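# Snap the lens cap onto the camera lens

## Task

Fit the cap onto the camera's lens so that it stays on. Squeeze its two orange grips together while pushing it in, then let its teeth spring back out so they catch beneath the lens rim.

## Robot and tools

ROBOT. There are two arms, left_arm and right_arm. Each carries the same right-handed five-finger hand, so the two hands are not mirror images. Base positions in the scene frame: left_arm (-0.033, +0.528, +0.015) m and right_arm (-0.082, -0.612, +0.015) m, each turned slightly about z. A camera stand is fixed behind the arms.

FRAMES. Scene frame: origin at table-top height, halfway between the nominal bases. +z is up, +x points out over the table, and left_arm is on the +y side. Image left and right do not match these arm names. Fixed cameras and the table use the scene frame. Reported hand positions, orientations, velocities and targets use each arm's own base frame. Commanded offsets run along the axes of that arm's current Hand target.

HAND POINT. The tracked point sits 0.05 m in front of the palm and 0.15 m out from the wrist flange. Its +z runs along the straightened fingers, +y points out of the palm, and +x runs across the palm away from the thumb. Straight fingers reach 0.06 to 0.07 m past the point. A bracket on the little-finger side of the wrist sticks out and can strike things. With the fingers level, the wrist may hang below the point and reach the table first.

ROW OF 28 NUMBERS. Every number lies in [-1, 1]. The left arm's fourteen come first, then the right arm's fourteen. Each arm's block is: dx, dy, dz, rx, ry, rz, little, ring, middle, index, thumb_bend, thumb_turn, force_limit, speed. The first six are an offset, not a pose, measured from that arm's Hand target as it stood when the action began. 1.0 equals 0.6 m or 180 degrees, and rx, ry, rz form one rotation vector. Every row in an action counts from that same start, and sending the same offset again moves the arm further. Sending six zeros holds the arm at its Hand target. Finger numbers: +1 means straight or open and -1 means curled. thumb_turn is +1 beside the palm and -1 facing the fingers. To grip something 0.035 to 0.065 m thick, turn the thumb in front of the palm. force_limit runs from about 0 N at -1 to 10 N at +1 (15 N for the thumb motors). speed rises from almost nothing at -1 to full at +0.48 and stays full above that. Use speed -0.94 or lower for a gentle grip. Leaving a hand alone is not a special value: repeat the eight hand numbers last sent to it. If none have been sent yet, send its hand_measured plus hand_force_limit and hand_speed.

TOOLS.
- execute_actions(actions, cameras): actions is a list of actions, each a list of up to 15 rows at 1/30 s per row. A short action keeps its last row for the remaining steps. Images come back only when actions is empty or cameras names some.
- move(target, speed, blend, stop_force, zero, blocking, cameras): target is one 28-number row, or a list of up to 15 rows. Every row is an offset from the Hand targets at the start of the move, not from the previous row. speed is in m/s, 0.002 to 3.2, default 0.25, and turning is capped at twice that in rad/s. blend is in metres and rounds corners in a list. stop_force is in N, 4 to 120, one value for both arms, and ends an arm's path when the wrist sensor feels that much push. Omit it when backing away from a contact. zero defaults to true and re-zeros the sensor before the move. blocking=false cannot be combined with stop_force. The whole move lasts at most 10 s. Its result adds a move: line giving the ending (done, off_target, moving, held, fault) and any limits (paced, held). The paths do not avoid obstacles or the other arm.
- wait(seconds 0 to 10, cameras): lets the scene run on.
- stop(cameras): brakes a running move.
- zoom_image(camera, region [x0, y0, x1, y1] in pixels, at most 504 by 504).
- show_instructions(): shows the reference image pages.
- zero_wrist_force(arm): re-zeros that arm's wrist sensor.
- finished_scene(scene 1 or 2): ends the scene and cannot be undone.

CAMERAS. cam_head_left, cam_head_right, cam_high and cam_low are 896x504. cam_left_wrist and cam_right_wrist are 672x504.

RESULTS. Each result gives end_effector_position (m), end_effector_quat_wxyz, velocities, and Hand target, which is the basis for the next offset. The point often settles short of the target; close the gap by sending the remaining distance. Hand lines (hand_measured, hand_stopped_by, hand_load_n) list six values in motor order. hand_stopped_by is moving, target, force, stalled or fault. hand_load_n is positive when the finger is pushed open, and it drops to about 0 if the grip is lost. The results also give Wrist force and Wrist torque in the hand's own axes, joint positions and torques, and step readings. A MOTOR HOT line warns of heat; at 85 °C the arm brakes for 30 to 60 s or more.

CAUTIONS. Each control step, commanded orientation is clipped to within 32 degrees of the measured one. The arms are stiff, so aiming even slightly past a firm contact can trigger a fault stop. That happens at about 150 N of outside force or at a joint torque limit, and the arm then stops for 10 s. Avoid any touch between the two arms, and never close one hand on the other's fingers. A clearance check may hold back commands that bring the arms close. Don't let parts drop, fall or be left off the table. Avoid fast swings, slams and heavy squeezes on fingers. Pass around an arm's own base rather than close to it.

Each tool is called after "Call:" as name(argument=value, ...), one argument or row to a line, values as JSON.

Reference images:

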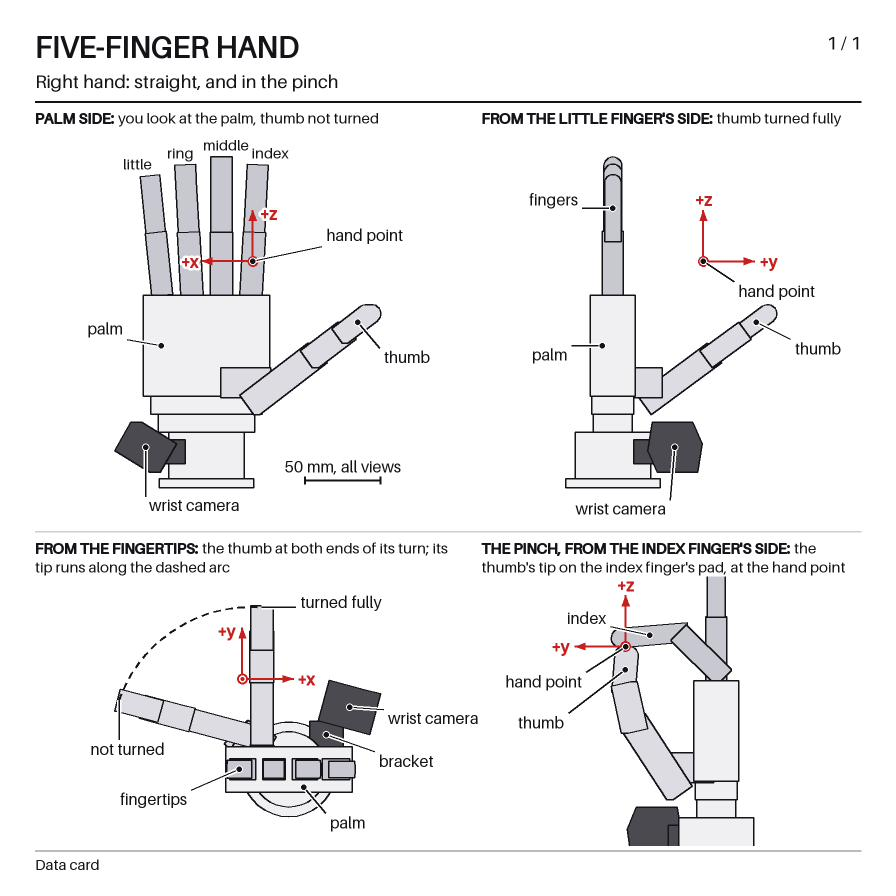

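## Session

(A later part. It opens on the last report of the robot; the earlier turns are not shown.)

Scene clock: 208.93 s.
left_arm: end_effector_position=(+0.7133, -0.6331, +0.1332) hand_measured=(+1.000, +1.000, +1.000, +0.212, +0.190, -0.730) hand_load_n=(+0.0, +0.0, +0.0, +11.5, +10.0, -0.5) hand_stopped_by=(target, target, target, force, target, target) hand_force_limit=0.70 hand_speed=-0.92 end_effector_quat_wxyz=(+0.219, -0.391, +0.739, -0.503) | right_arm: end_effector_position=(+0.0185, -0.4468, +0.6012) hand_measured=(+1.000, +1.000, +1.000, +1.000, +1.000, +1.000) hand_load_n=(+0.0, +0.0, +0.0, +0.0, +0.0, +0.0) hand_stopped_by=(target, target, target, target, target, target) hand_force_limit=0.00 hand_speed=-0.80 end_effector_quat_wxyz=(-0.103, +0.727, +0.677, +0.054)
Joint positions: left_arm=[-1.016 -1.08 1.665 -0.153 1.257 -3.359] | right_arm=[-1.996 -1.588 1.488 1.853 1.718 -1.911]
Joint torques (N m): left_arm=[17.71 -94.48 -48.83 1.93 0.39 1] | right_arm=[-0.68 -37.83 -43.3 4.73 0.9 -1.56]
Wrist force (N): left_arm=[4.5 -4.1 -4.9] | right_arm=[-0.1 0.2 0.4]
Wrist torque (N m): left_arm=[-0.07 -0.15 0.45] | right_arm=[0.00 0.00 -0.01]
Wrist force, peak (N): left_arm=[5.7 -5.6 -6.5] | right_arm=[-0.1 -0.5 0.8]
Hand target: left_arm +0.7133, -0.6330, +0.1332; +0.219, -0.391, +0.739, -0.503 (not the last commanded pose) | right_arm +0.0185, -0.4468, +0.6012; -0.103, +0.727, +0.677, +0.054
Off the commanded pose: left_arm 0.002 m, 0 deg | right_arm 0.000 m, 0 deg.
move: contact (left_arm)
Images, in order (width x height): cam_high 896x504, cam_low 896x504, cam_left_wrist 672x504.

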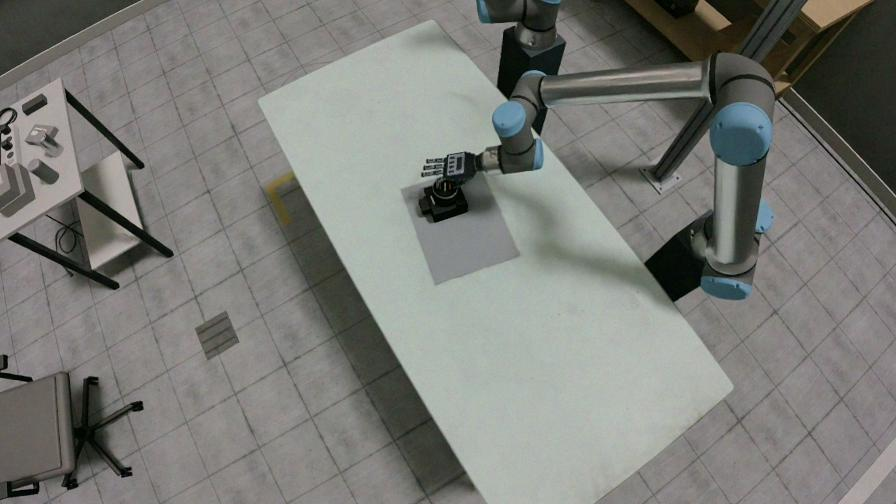

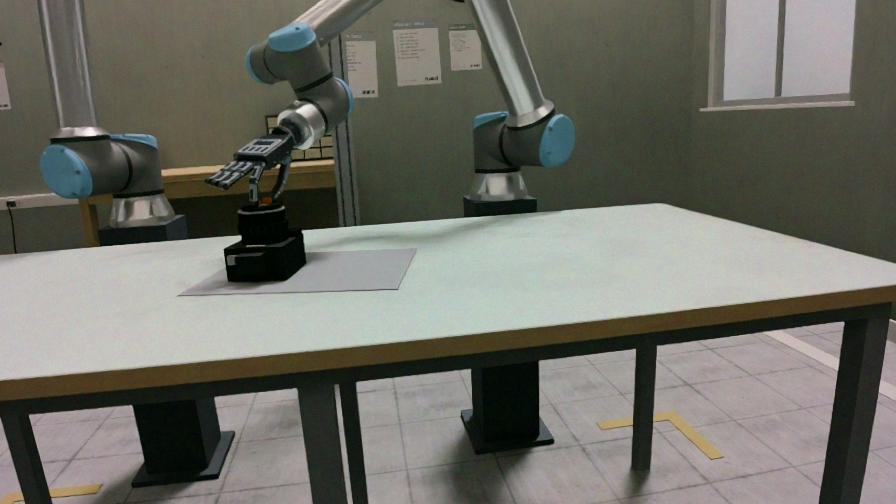

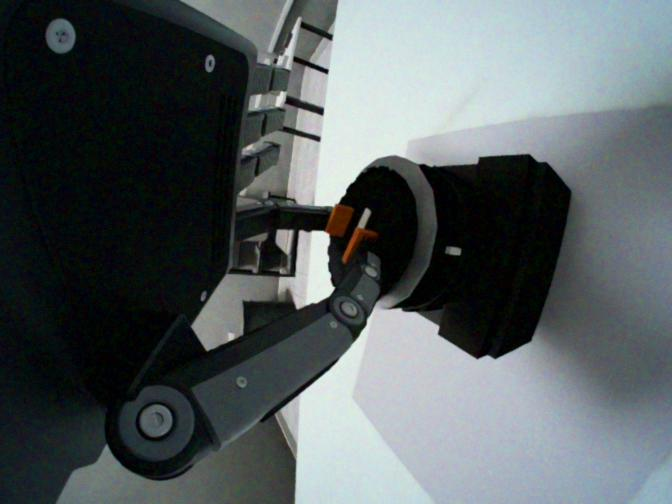

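Call:
move(
  target=[0.0016,-0.0006,-0.0025,0,0,0,1,1,1,-0.03,0.185,-0.73,0.7,-0.92,0,0,0,0,0,0,1,1,1,1,1,1,0,-0.8],
  speed=0.02,
)

Call:
move(
  target=[-0.0006,0.0076,0.0034,0,0,0,1,1,1,-0.03,0.185,-0.73,0.7,-0.92,0,0,0,0,0,0,1,1,1,1,1,1,0,-0.8],
  speed=0.01,
  stop_force=5,
  cameras=["cam_low","cam_left_wrist","cam_high"],
)

Call:
zoom_image(
  camera="cam_low",
  region=[236, 190, 290, 224],
)

Call:
zoom_image(
  camera="cam_high",
  region=[430, 174, 462, 202],
)

Call:
zoom_image(
  camera="cam_left_wrist",
  region=[300, 140, 480, 320],
)

Scene clock: 212.83 s.
left_arm: end_effector_position=(+0.7118, -0.6330, +0.1342) hand_measured=(+1.000, +1.000, +1.000, +0.212, +0.190, -0.730) hand_load_n=(+0.0, +0.0, +0.0, +13.5, +9.0, +0.0) hand_stopped_by=(target, target, target, force, target, target) hand_force_limit=0.70 hand_speed=-0.92 end_effector_quat_wxyz=(+0.219, -0.391, +0.739, -0.503) | right_arm: end_effector_position=(+0.0185, -0.4468, +0.6012) hand_measured=(+1.000, +1.000, +1.000, +1.000, +1.000, +1.000) hand_load_n=(+0.0, +0.0, +0.0, +0.0, +0.0, +0.0) hand_stopped_by=(target, target, target, target, target, target) hand_force_limit=0.00 hand_speed=-0.80 end_effector_quat_wxyz=(-0.103, +0.727, +0.677, +0.054)
Joint positions: left_arm=[-1.018 -1.083 1.667 -0.152 1.255 -3.36] | right_arm=[-1.996 -1.588 1.488 1.853 1.718 -1.911]
Joint torques (N m): left_arm=[-7.57 -92.86 -29.8 2.08 -2.54 -3.59] | right_arm=[0.56 -36.04 -42.69 4.69 0.67 -1.45]
Wrist force (N): left_arm=[1.8 -1.4 -0.3] | right_arm=[0.1 -0.6 0.1]
Wrist torque (N m): left_arm=[-0.09 -0.22 0.43] | right_arm=[-0.10 -0.03 -0.02]
Wrist force, peak (N): left_arm=[5.2 -4.7 -5.0] | right_arm=[-0.5 -0.2 0.6]
Hand target: left_arm +0.7118, -0.6330, +0.1342; +0.219, -0.391, +0.739, -0.503 | right_arm +0.0185, -0.4468, +0.6012; -0.103, +0.727, +0.677, +0.054
Off the commanded pose: left_arm 0.000 m, 0 deg | right_arm 0.000 m, 0 deg.
move: done

Scene clock: 214.37 s.
left_arm: end_effector_position=(+0.7118, -0.6331, +0.1315) hand_measured=(+1.000, +1.000, +1.000, +0.212, +0.190, -0.730) hand_load_n=(+0.0, +0.0, +0.0, +12.5, +8.5, -1.5) hand_stopped_by=(target, target, target, force, target, target) hand_force_limit=0.70 hand_speed=-0.92 end_effector_quat_wxyz=(+0.219, -0.391, +0.739, -0.503) | right_arm: end_effector_position=(+0.0185, -0.4468, +0.6012) hand_measured=(+1.000, +1.000, +1.000, +1.000, +1.000, +1.000) hand_load_n=(+0.0, +0.0, +0.0, +0.5, +0.0, +0.0) hand_stopped_by=(target, target, target, target, target, target) hand_force_limit=0.00 hand_speed=-0.80 end_effector_quat_wxyz=(-0.103, +0.727, +0.677, +0.054)
Joint positions: left_arm=[-1.018 -1.08 1.668 -0.157 1.255 -3.36] | right_arm=[-1.996 -1.588 1.488 1.853 1.718 -1.911]
Joint torques (N m): left_arm=[-0.62 -93.78 -48.7 2.34 -1.05 -3.18] | right_arm=[-0.29 -40.16 -42.7 4.87 0.62 -1.63]
Wrist force (N): left_arm=[7.7 -5.1 -4.7] | right_arm=[-0.5 -0.1 -0.1]
Wrist torque (N m): left_arm=[-0.10 -0.12 0.48] | right_arm=[-0.01 0.07 -0.04]
Wrist force, peak (N): left_arm=[8.7 -8.1 -6.5] | right_arm=[-0.5 0.3 0.4]
Hand target: left_arm +0.7118, -0.6331, +0.1315; +0.219, -0.391, +0.739, -0.503 (not the last commanded pose) | right_arm +0.0185, -0.4468, +0.6012; -0.103, +0.727, +0.677, +0.054
Off the commanded pose: left_arm 0.002 m, 0 deg | right_arm 0.000 m, 0 deg.
move: contact (left_arm)
Images, in order (width x height): cam_high 896x504, cam_low 896x504, cam_left_wrist 672x504.

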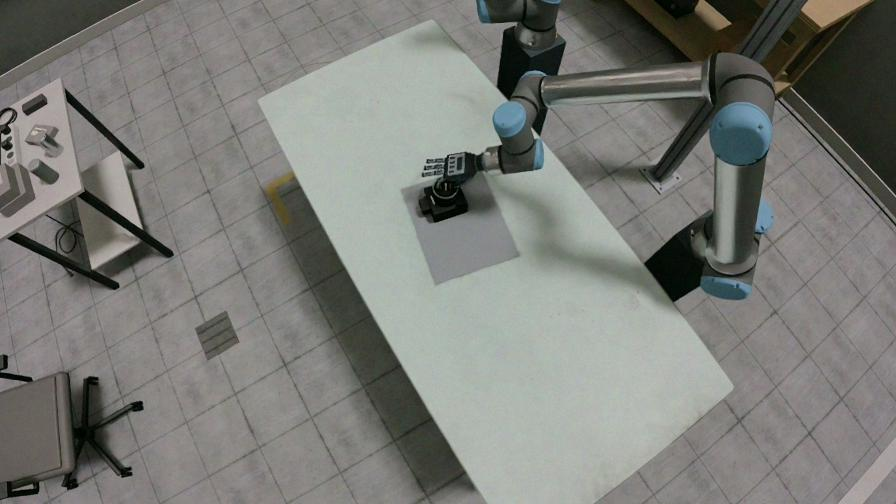

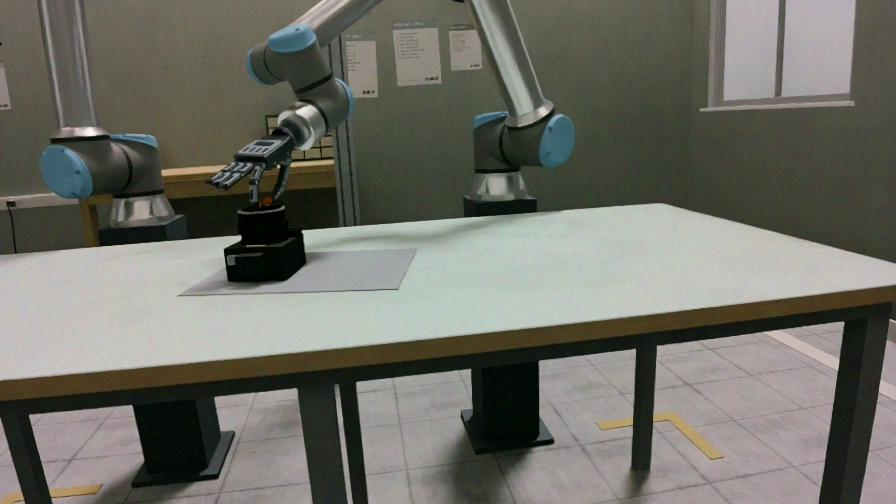

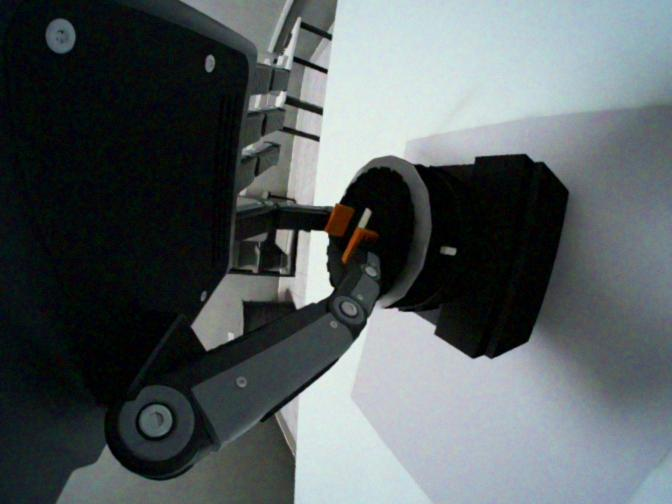

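Scaled by 9.333 from the camera's 896x504 image, which has a finer 1280x720 frame.

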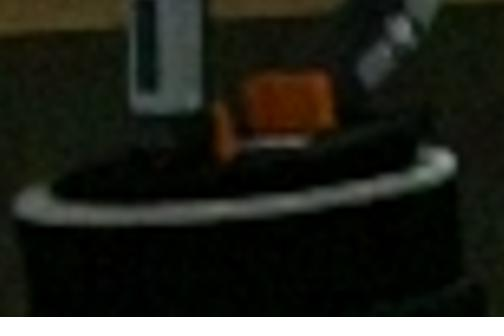

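Scaled by 15.750 from the camera's 896x504 image, which has a finer 1280x720 frame.

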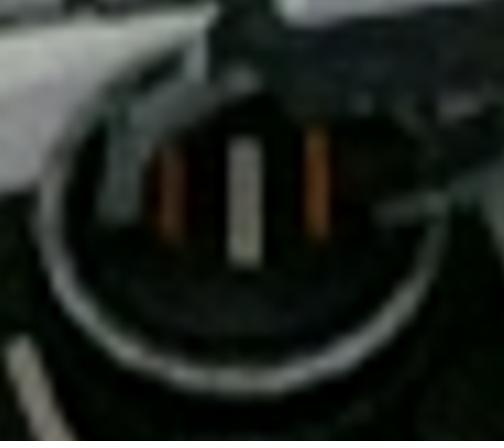

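Scaled by 2.800 from the camera's 672x504 image, which has a finer 960x720 frame.

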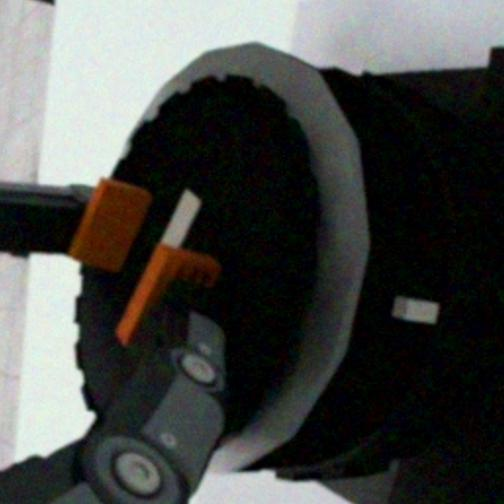

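Call:
zoom_image(
  camera="cam_low",
  region=[236, 192, 264, 216],
)

Call:
zoom_image(
  camera="cam_low",
  region=[260, 190, 288, 214],
)

Scaled by 18.000 from the camera's 896x504 image, which has a finer 1280x720 frame.

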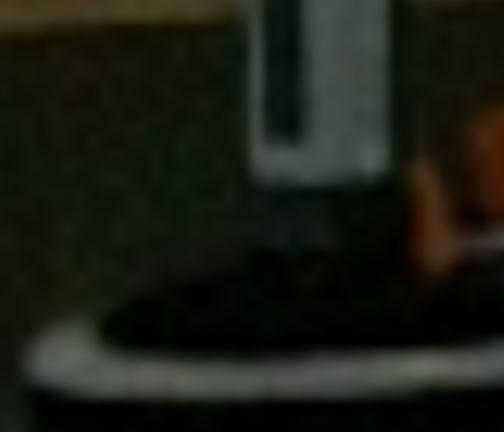

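Scaled by 18.000 from the camera's 896x504 image, which has a finer 1280x720 frame.

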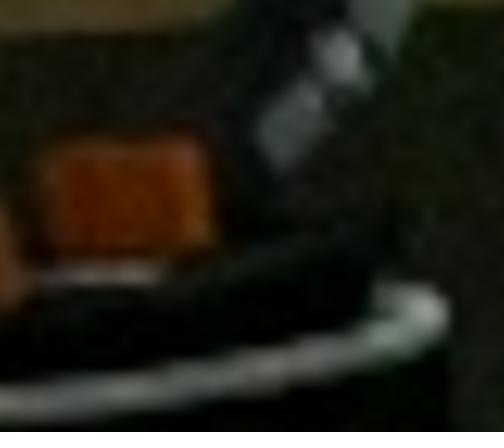

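Call:
move(
  target=[0.0002,-0.0061,-0.0027,0,0,0,1,1,1,-0.03,0.185,-0.73,0.7,-0.92,0,0,0,0,0,0,1,1,1,1,1,1,0,-0.8],
  speed=0.02,
  cameras=["cam_low","cam_left_wrist","cam_high"],
)

Call:
zoom_image(
  camera="cam_low",
  region=[236, 190, 264, 214],
)

Call:
zoom_image(
  camera="cam_low",
  region=[260, 190, 288, 214],
)

Scene clock: 220.57 s.
left_arm: end_effector_position=(+0.7119, -0.6329, +0.1356) hand_measured=(+1.000, +1.000, +1.000, +0.212, +0.190, -0.730) hand_load_n=(+0.0, -0.5, +0.0, +13.5, +9.0, +0.0) hand_stopped_by=(target, target, target, force, target, target) hand_force_limit=0.70 hand_speed=-0.92 end_effector_quat_wxyz=(+0.219, -0.391, +0.739, -0.503) | right_arm: end_effector_position=(+0.0185, -0.4468, +0.6012) hand_measured=(+1.000, +1.000, +1.000, +1.000, +1.000, +1.000) hand_load_n=(+0.0, +0.0, +0.0, +0.0, +0.0, +0.0) hand_stopped_by=(target, target, target, target, target, target) hand_force_limit=0.00 hand_speed=-0.80 end_effector_quat_wxyz=(-0.103, +0.727, +0.677, +0.054)
Joint positions: left_arm=[-1.018 -1.084 1.666 -0.15 1.256 -3.36] | right_arm=[-1.996 -1.588 1.488 1.853 1.718 -1.911]
Joint torques (N m): left_arm=[15.42 -87.73 -48.16 0.72 1.75 1.13] | right_arm=[2.14 -39.03 -43.3 4.64 1.01 -1.46]
Wrist force (N): left_arm=[1.7 -1.6 0.2] | right_arm=[-0.3 0.0 0.0]
Wrist torque (N m): left_arm=[-0.13 -0.22 0.42] | right_arm=[-0.01 0.03 -0.03]
Wrist force, peak (N): left_arm=[8.3 -5.2 -4.3] | right_arm=[-0.2 -0.5 0.7]
Hand target: left_arm +0.7119, -0.6329, +0.1355; +0.219, -0.391, +0.739, -0.503 | right_arm +0.0185, -0.4468, +0.6012; -0.103, +0.727, +0.677, +0.054
Off the commanded pose: left_arm 0.000 m, 0 deg | right_arm 0.000 m, 0 deg.
move: done
Images, in order (width x height): cam_high 896x504, cam_low 896x504, cam_left_wrist 672x504.

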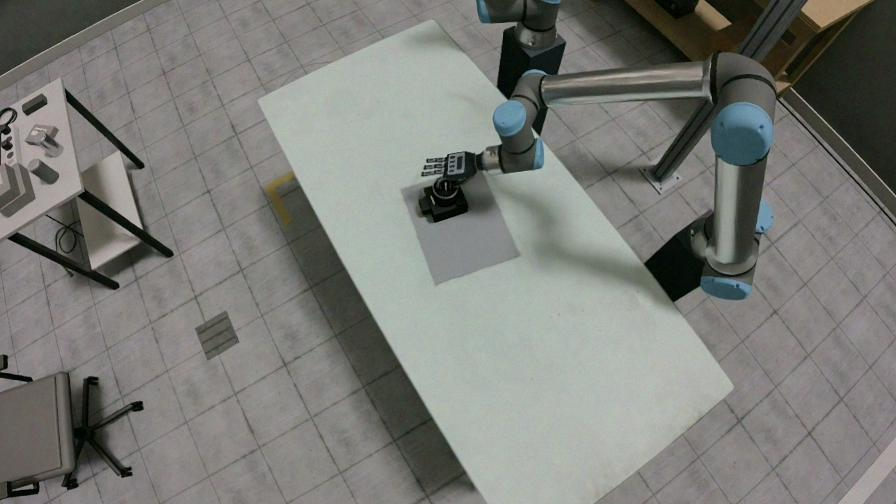

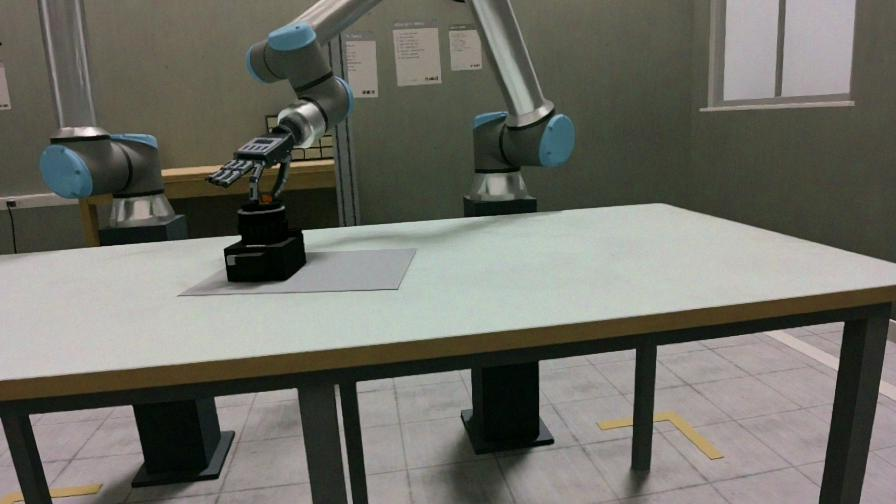

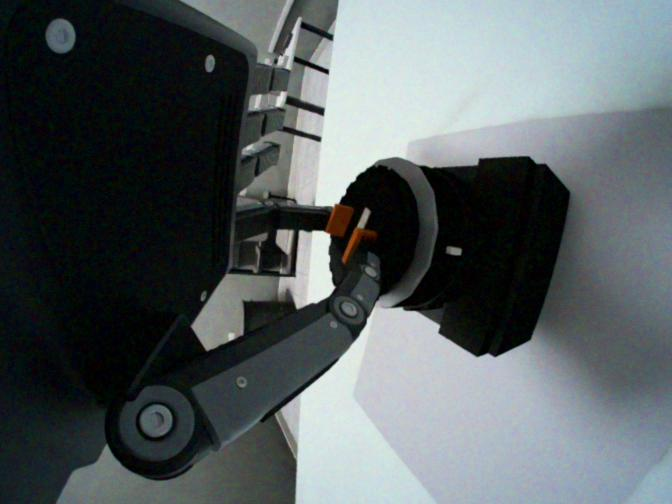

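Scaled by 18.000 from the camera's 896x504 image, which has a finer 1280x720 frame.

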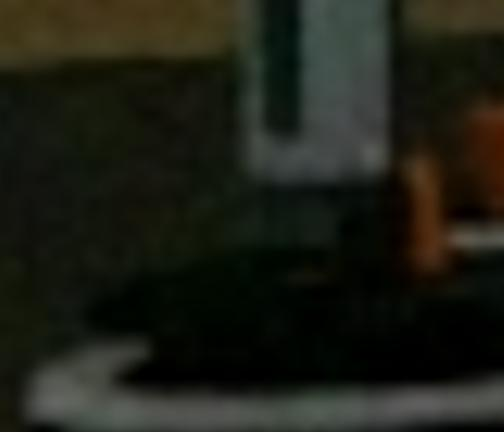

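Scaled by 18.000 from the camera's 896x504 image, which has a finer 1280x720 frame.

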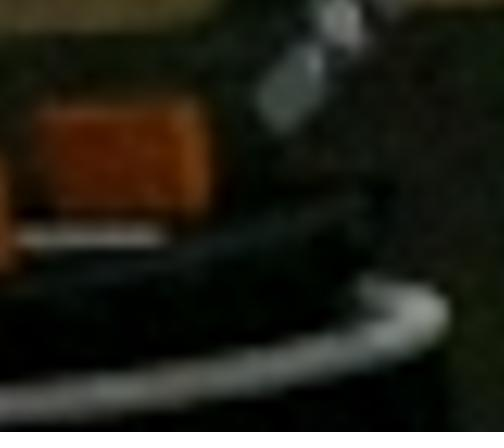

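Call:
move(
  target=[0,0.00033,-0.00076,0,0.0093,-0.0214,1,1,1,-0.03,0.185,-0.73,0.7,-0.92,0,0,0,0,0,0,1,1,1,1,1,1,0,-0.8],
  speed=0.03,
  cameras=["cam_low","cam_left_wrist","cam_high"],
)

Call:
zoom_image(
  camera="cam_low",
  region=[236, 190, 264, 214],
)

Call:
zoom_image(
  camera="cam_low",
  region=[260, 190, 288, 214],
)

Call:
zoom_image(
  camera="cam_high",
  region=[430, 174, 462, 202],
)

Scene clock: 224.90 s.
left_arm: end_effector_position=(+0.7115, -0.6326, +0.1355) hand_measured=(+1.000, +1.000, +1.000, +0.212, +0.190, -0.730) hand_load_n=(+0.0, +0.0, +0.0, +13.5, +8.5, +0.0) hand_stopped_by=(target, target, target, force, target, target) hand_force_limit=0.70 hand_speed=-0.92 end_effector_quat_wxyz=(+0.191, -0.409, +0.728, -0.516) | right_arm: end_effector_position=(+0.0185, -0.4468, +0.6012) hand_measured=(+1.000, +1.000, +1.000, +1.000, +1.000, +1.000) hand_load_n=(+0.0, +0.0, +0.0, +0.0, +0.0, +0.0) hand_stopped_by=(target, target, target, target, target, target) hand_force_limit=0.00 hand_speed=-0.80 end_effector_quat_wxyz=(-0.103, +0.727, +0.677, +0.054)
Joint positions: left_arm=[-1.002 -1.089 1.672 -0.16 1.298 -3.418] | right_arm=[-1.996 -1.588 1.488 1.853 1.718 -1.911]
Joint torques (N m): left_arm=[-2.91 -93.59 -31.11 -1.24 -1.84 2.99] | right_arm=[1.31 -39.67 -44.34 5.01 0.85 -1.23]
Wrist force (N): left_arm=[1.4 -1.9 0.1] | right_arm=[-0.3 0.0 0.1]
Wrist torque (N m): left_arm=[-0.19 -0.16 0.36] | right_arm=[-0.01 0.04 -0.01]
Wrist force, peak (N): left_arm=[2.3 -2.2 0.1] | right_arm=[-0.6 -0.6 0.5]
Hand target: left_arm +0.7115, -0.6326, +0.1355; +0.191, -0.408, +0.728, -0.516 | right_arm +0.0185, -0.4468, +0.6012; -0.103, +0.727, +0.677, +0.054
Off the commanded pose: left_arm 0.000 m, 0 deg | right_arm 0.000 m, 0 deg.
move: done
Images, in order (width x height): cam_high 896x504, cam_low 896x504, cam_left_wrist 672x504.

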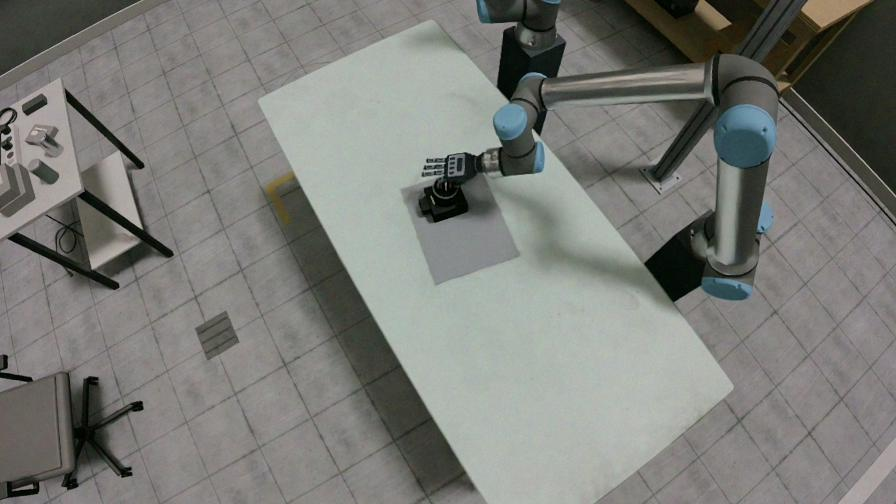

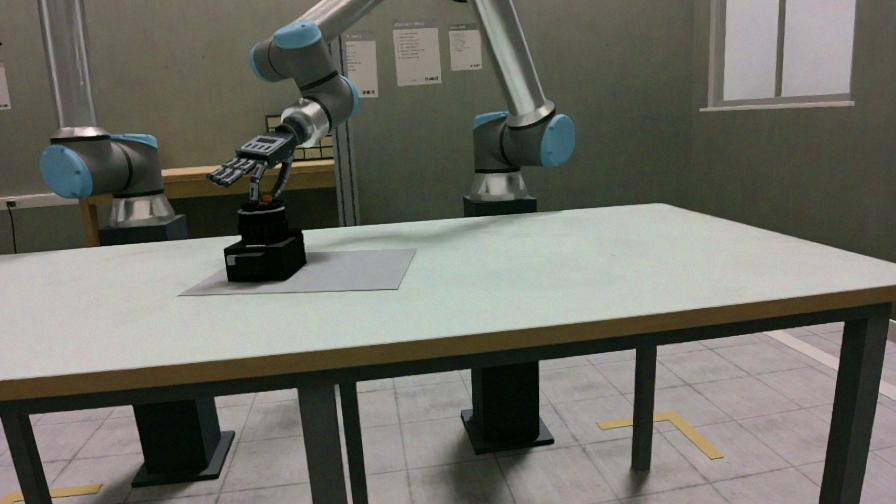

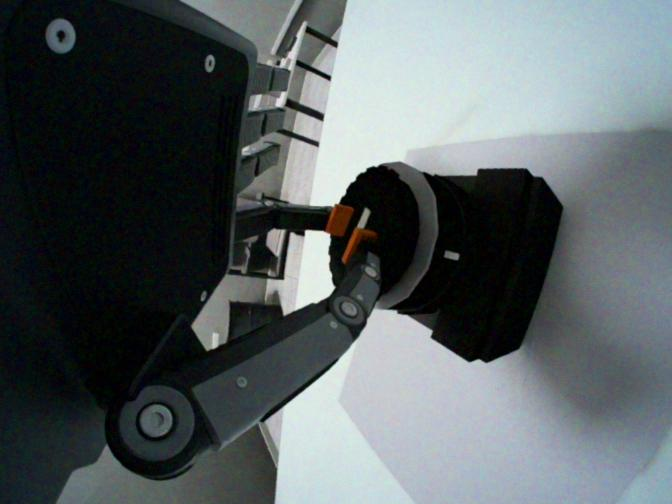

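Scaled by 18.000 from the camera's 896x504 image, which has a finer 1280x720 frame.

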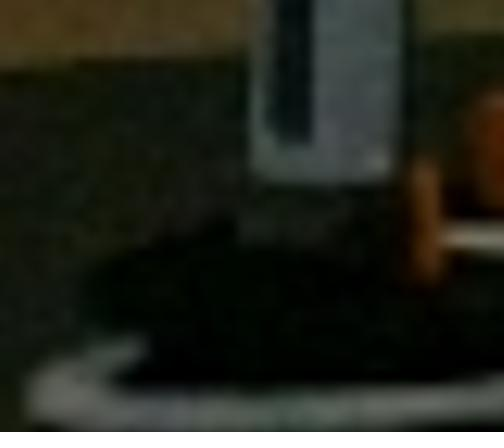

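Scaled by 18.000 from the camera's 896x504 image, which has a finer 1280x720 frame.

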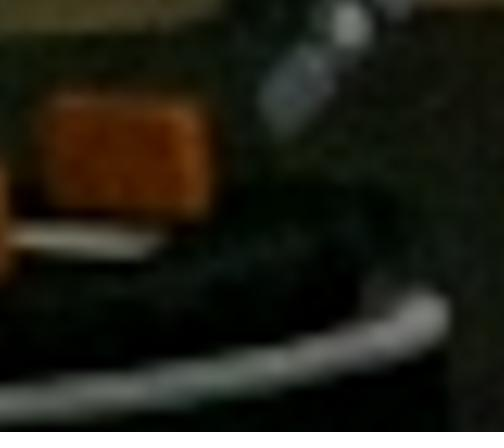

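Scaled by 15.750 from the camera's 896x504 image, which has a finer 1280x720 frame.

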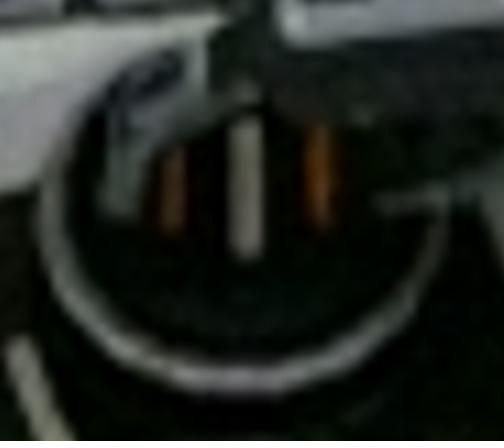

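Call:
move(
  target=[-0.0012,0.00756,0.00328,0,0,0,1,1,1,-0.03,0.185,-0.73,0.7,-0.92,0,0,0,0,0,0,1,1,1,1,1,1,0,-0.8],
  speed=0.008,
  stop_force=4,
  cameras=["cam_low","cam_left_wrist","cam_high"],
)

Call:
zoom_image(
  camera="cam_low",
  region=[236, 190, 290, 224],
)

Call:
zoom_image(
  camera="cam_high",
  region=[430, 174, 462, 202],
)

Call:
zoom_image(
  camera="cam_left_wrist",
  region=[300, 140, 480, 320],
)

Scene clock: 231.23 s.
left_arm: end_effector_position=(+0.7115, -0.6327, +0.1321) hand_measured=(+1.000, +1.000, +1.000, +0.212, +0.190, -0.730) hand_load_n=(+0.0, +0.0, +0.0, +14.0, +8.5, -1.5) hand_stopped_by=(target, target, target, force, target, target) hand_force_limit=0.70 hand_speed=-0.92 end_effector_quat_wxyz=(+0.191, -0.408, +0.728, -0.516) | right_arm: end_effector_position=(+0.0185, -0.4468, +0.6012) hand_measured=(+1.000, +1.000, +1.000, +1.000, +1.000, +1.000) hand_load_n=(+0.0, +0.0, +0.0, +0.0, +0.0, +0.0) hand_stopped_by=(target, target, target, target, target, target) hand_force_limit=0.00 hand_speed=-0.80 end_effector_quat_wxyz=(-0.103, +0.727, +0.677, +0.054)
Joint positions: left_arm=[-1.002 -1.086 1.674 -0.165 1.298 -3.418] | right_arm=[-1.996 -1.588 1.488 1.853 1.718 -1.911]
Joint torques (N m): left_arm=[1.3 -92.9 -46.35 3.02 -2.6 4.22] | right_arm=[0.53 -39.14 -44.44 4.61 0.58 -1.21]
Wrist force (N): left_arm=[7.1 -4.9 -1.7] | right_arm=[-0.4 -0.1 0.3]
Wrist torque (N m): left_arm=[-0.16 -0.07 0.38] | right_arm=[-0.04 0.05 -0.03]
Wrist force, peak (N): left_arm=[9.1 -5.5 -1.5] | right_arm=[-0.4 -0.7 0.5]
Hand target: left_arm +0.7115, -0.6327, +0.1321; +0.191, -0.408, +0.728, -0.516 (not the last commanded pose) | right_arm +0.0185, -0.4468, +0.6012; -0.103, +0.727, +0.677, +0.054
Off the commanded pose: left_arm 0.002 m, 0 deg | right_arm 0.000 m, 0 deg.
move: contact (left_arm)
Images, in order (width x height): cam_high 896x504, cam_low 896x504, cam_left_wrist 672x504.

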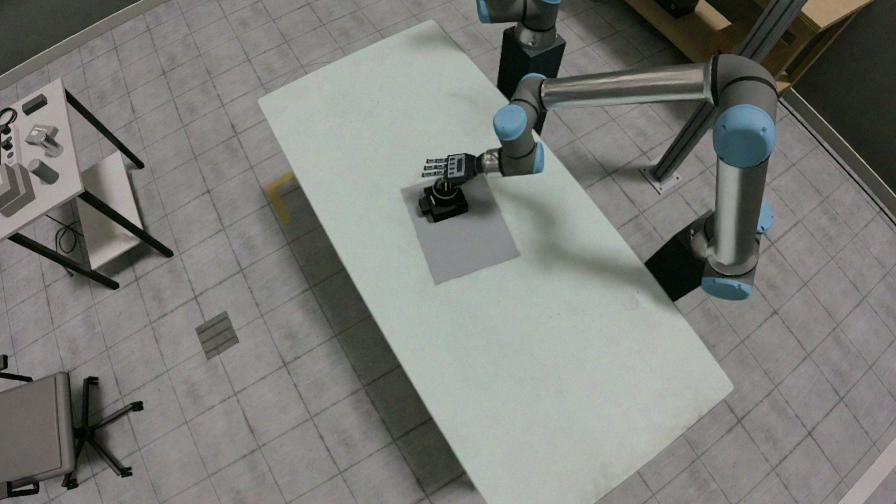

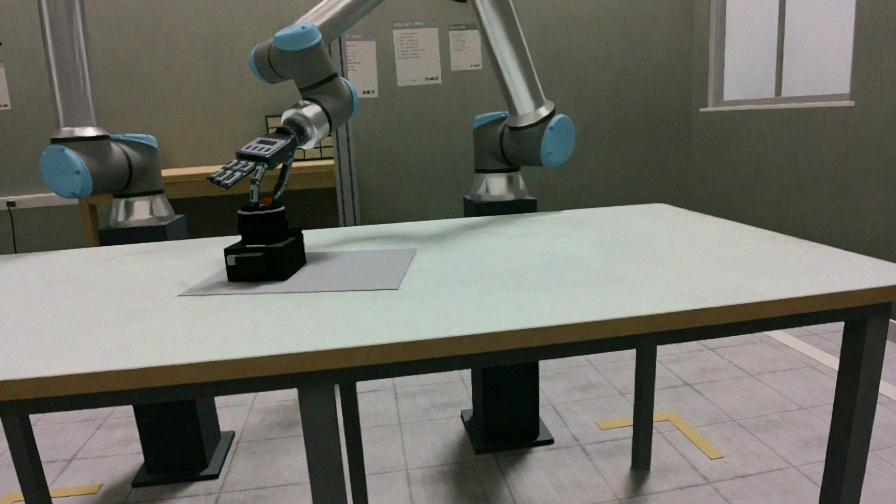

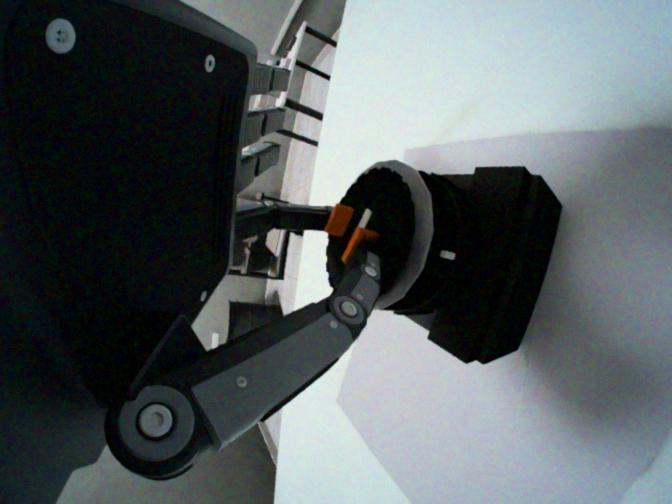

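Scaled by 9.333 from the camera's 896x504 image, which has a finer 1280x720 frame.

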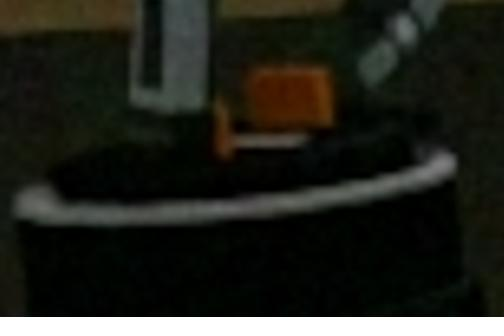

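Scaled by 15.750 from the camera's 896x504 image, which has a finer 1280x720 frame.

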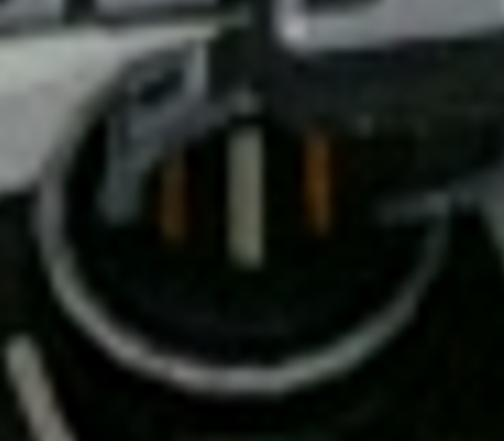

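Scaled by 2.800 from the camera's 672x504 image, which has a finer 960x720 frame.

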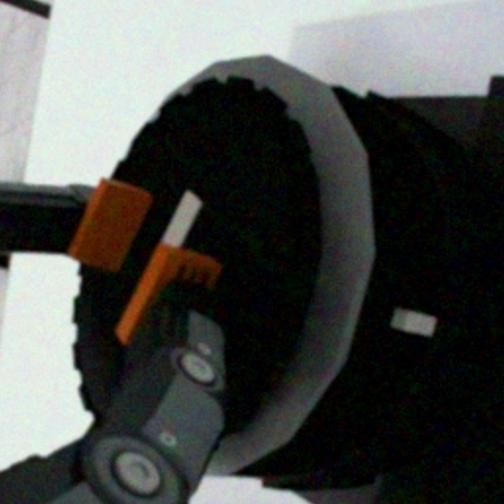

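Call:
move(
  target=[0.0028,-0.0038,-0.00164,0,0,0,1,1,1,-0.03,0.185,-0.73,0.7,-0.92,0,0,0,0,0,0,1,1,1,1,1,1,0,-0.8],
  speed=0.02,
  cameras=["cam_low","cam_left_wrist","cam_high"],
)

Call:
zoom_image(
  camera="cam_low",
  region=[236, 190, 264, 214],
)

Call:
zoom_image(
  camera="cam_low",
  region=[260, 190, 288, 214],
)

Call:
zoom_image(
  camera="cam_high",
  region=[430, 174, 462, 202],
)

Scene clock: 233.37 s.
left_arm: end_effector_position=(+0.7107, -0.6337, +0.1349) hand_measured=(+1.000, +1.000, +1.000, +0.212, +0.190, -0.730) hand_load_n=(+0.0, +0.0, +0.0, +13.0, +9.0, +0.5) hand_stopped_by=(target, target, target, force, target, target) hand_force_limit=0.70 hand_speed=-0.92 end_effector_quat_wxyz=(+0.191, -0.408, +0.728, -0.516) | right_arm: end_effector_position=(+0.0185, -0.4468, +0.6012) hand_measured=(+1.000, +1.000, +1.000, +1.000, +1.000, +1.000) hand_load_n=(+0.0, +0.0, +0.0, +0.0, +0.0, +0.0) hand_stopped_by=(target, target, target, target, target, target) hand_force_limit=0.00 hand_speed=-0.80 end_effector_quat_wxyz=(-0.103, +0.727, +0.677, +0.054)
Joint positions: left_arm=[-1.004 -1.088 1.672 -0.161 1.296 -3.419] | right_arm=[-1.996 -1.588 1.488 1.853 1.718 -1.911]
Joint torques (N m): left_arm=[-8.28 -91.5 -48.74 0.94 -2.72 -4.07] | right_arm=[1.41 -40.08 -43.7 4.54 1.39 -1.52]
Wrist force (N): left_arm=[1.7 -1.9 0.0] | right_arm=[0.1 0.3 0.1]
Wrist torque (N m): left_arm=[-0.20 -0.20 0.38] | right_arm=[0.04 -0.01 0.01]
Wrist force, peak (N): left_arm=[7.9 -4.7 -1.7] | right_arm=[0.2 -0.4 0.7]
Hand target: left_arm +0.7107, -0.6337, +0.1348; +0.191, -0.408, +0.728, -0.516 | right_arm +0.0185, -0.4468, +0.6012; -0.103, +0.727, +0.677, +0.054
Off the commanded pose: left_arm 0.000 m, 0 deg | right_arm 0.000 m, 0 deg.
move: done
Images, in order (width x height): cam_high 896x504, cam_low 896x504, cam_left_wrist 672x504.

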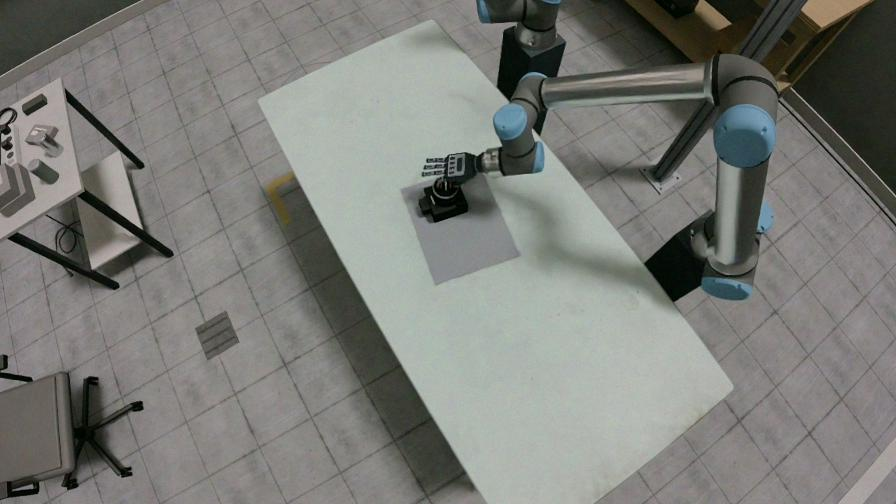

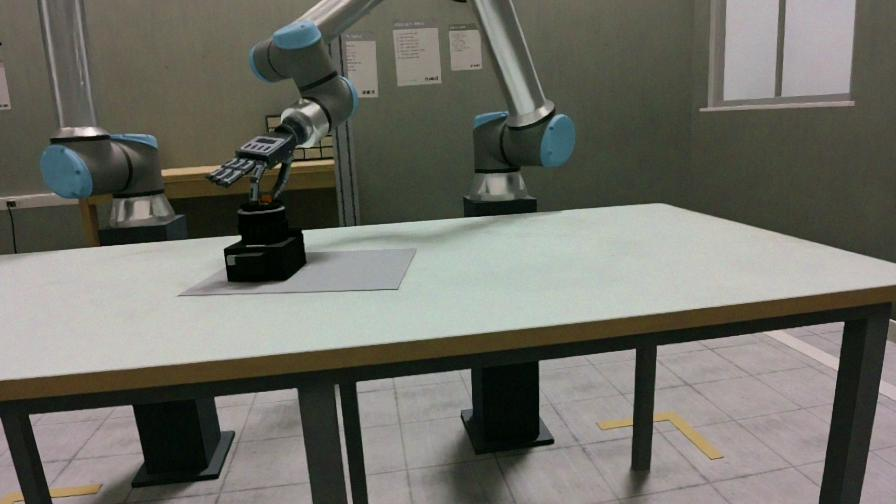

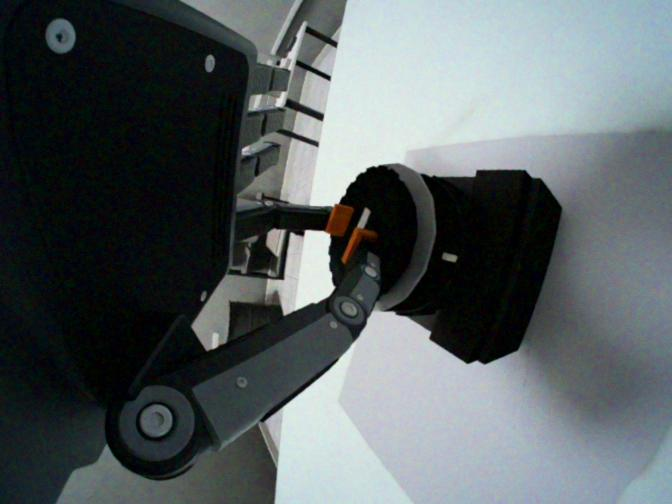

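Scaled by 18.000 from the camera's 896x504 image, which has a finer 1280x720 frame.

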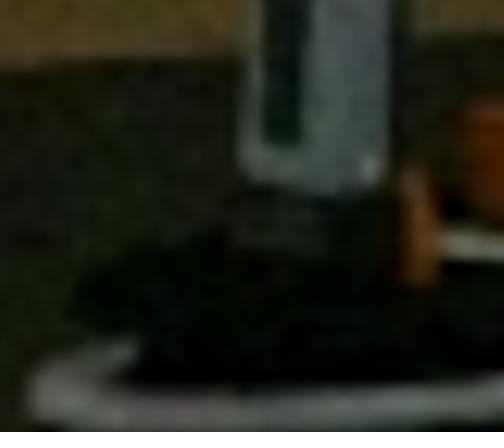

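Scaled by 18.000 from the camera's 896x504 image, which has a finer 1280x720 frame.

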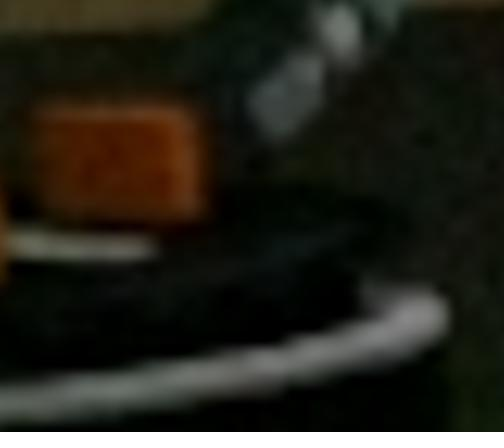

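Scaled by 15.750 from the camera's 896x504 image, which has a finer 1280x720 frame.

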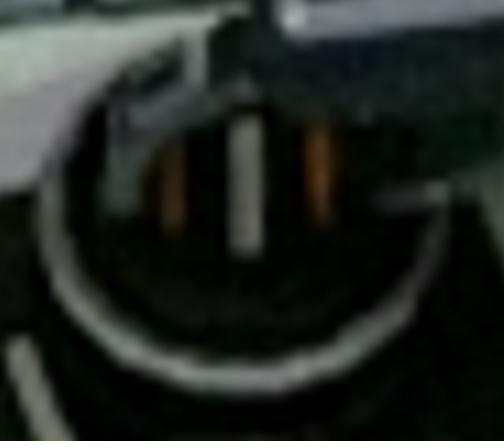

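Call:
move(
  target=[-0.0012,0.00756,0.00328,0,0,0,1,1,1,-0.03,0.185,-0.73,0.7,-0.92,0,0,0,0,0,0,1,1,1,1,1,1,0,-0.8],
  speed=0.008,
  stop_force=4,
)

Scene clock: 239.20 s.
left_arm: end_effector_position=(+0.7107, -0.6338, +0.1307) hand_measured=(+1.000, +1.000, +1.000, +0.212, +0.190, -0.730) hand_load_n=(-0.5, +0.0, +0.0, +16.5, +5.5, -2.0) hand_stopped_by=(target, target, target, force, target, target) hand_force_limit=0.70 hand_speed=-0.92 end_effector_quat_wxyz=(+0.191, -0.408, +0.728, -0.516) | right_arm: end_effector_position=(+0.0185, -0.4468, +0.6012) hand_measured=(+1.000, +1.000, +1.000, +1.000, +1.000, +1.000) hand_load_n=(+0.0, +0.0, +0.0, +0.0, +0.0, +0.0) hand_stopped_by=(target, target, target, target, target, target) hand_force_limit=0.00 hand_speed=-0.80 end_effector_quat_wxyz=(-0.103, +0.727, +0.677, +0.054)
Joint positions: left_arm=[-1.004 -1.085 1.674 -0.167 1.296 -3.419] | right_arm=[-1.996 -1.588 1.488 1.853 1.718 -1.911]
Joint torques (N m): left_arm=[6.18 -93.6 -45.52 3.42 0.7 -3.4] | right_arm=[2.14 -38.29 -44.12 4.77 0.76 -1.62]
Wrist force (N): left_arm=[5.8 -5.8 0.7] | right_arm=[-0.2 0.0 0.2]
Wrist torque (N m): left_arm=[-0.22 -0.14 0.40] | right_arm=[-0.01 0.03 -0.02]
Wrist force, peak (N): left_arm=[7.0 -7.1 1.1] | right_arm=[-0.3 -0.3 0.7]
Hand target: left_arm +0.7107, -0.6338, +0.1307; +0.191, -0.408, +0.728, -0.516 (not the last commanded pose) | right_arm +0.0185, -0.4468, +0.6012; -0.103, +0.727, +0.677, +0.054
Off the commanded pose: left_arm 0.001 m, 0 deg | right_arm 0.000 m, 0 deg.
move: contact (left_arm)


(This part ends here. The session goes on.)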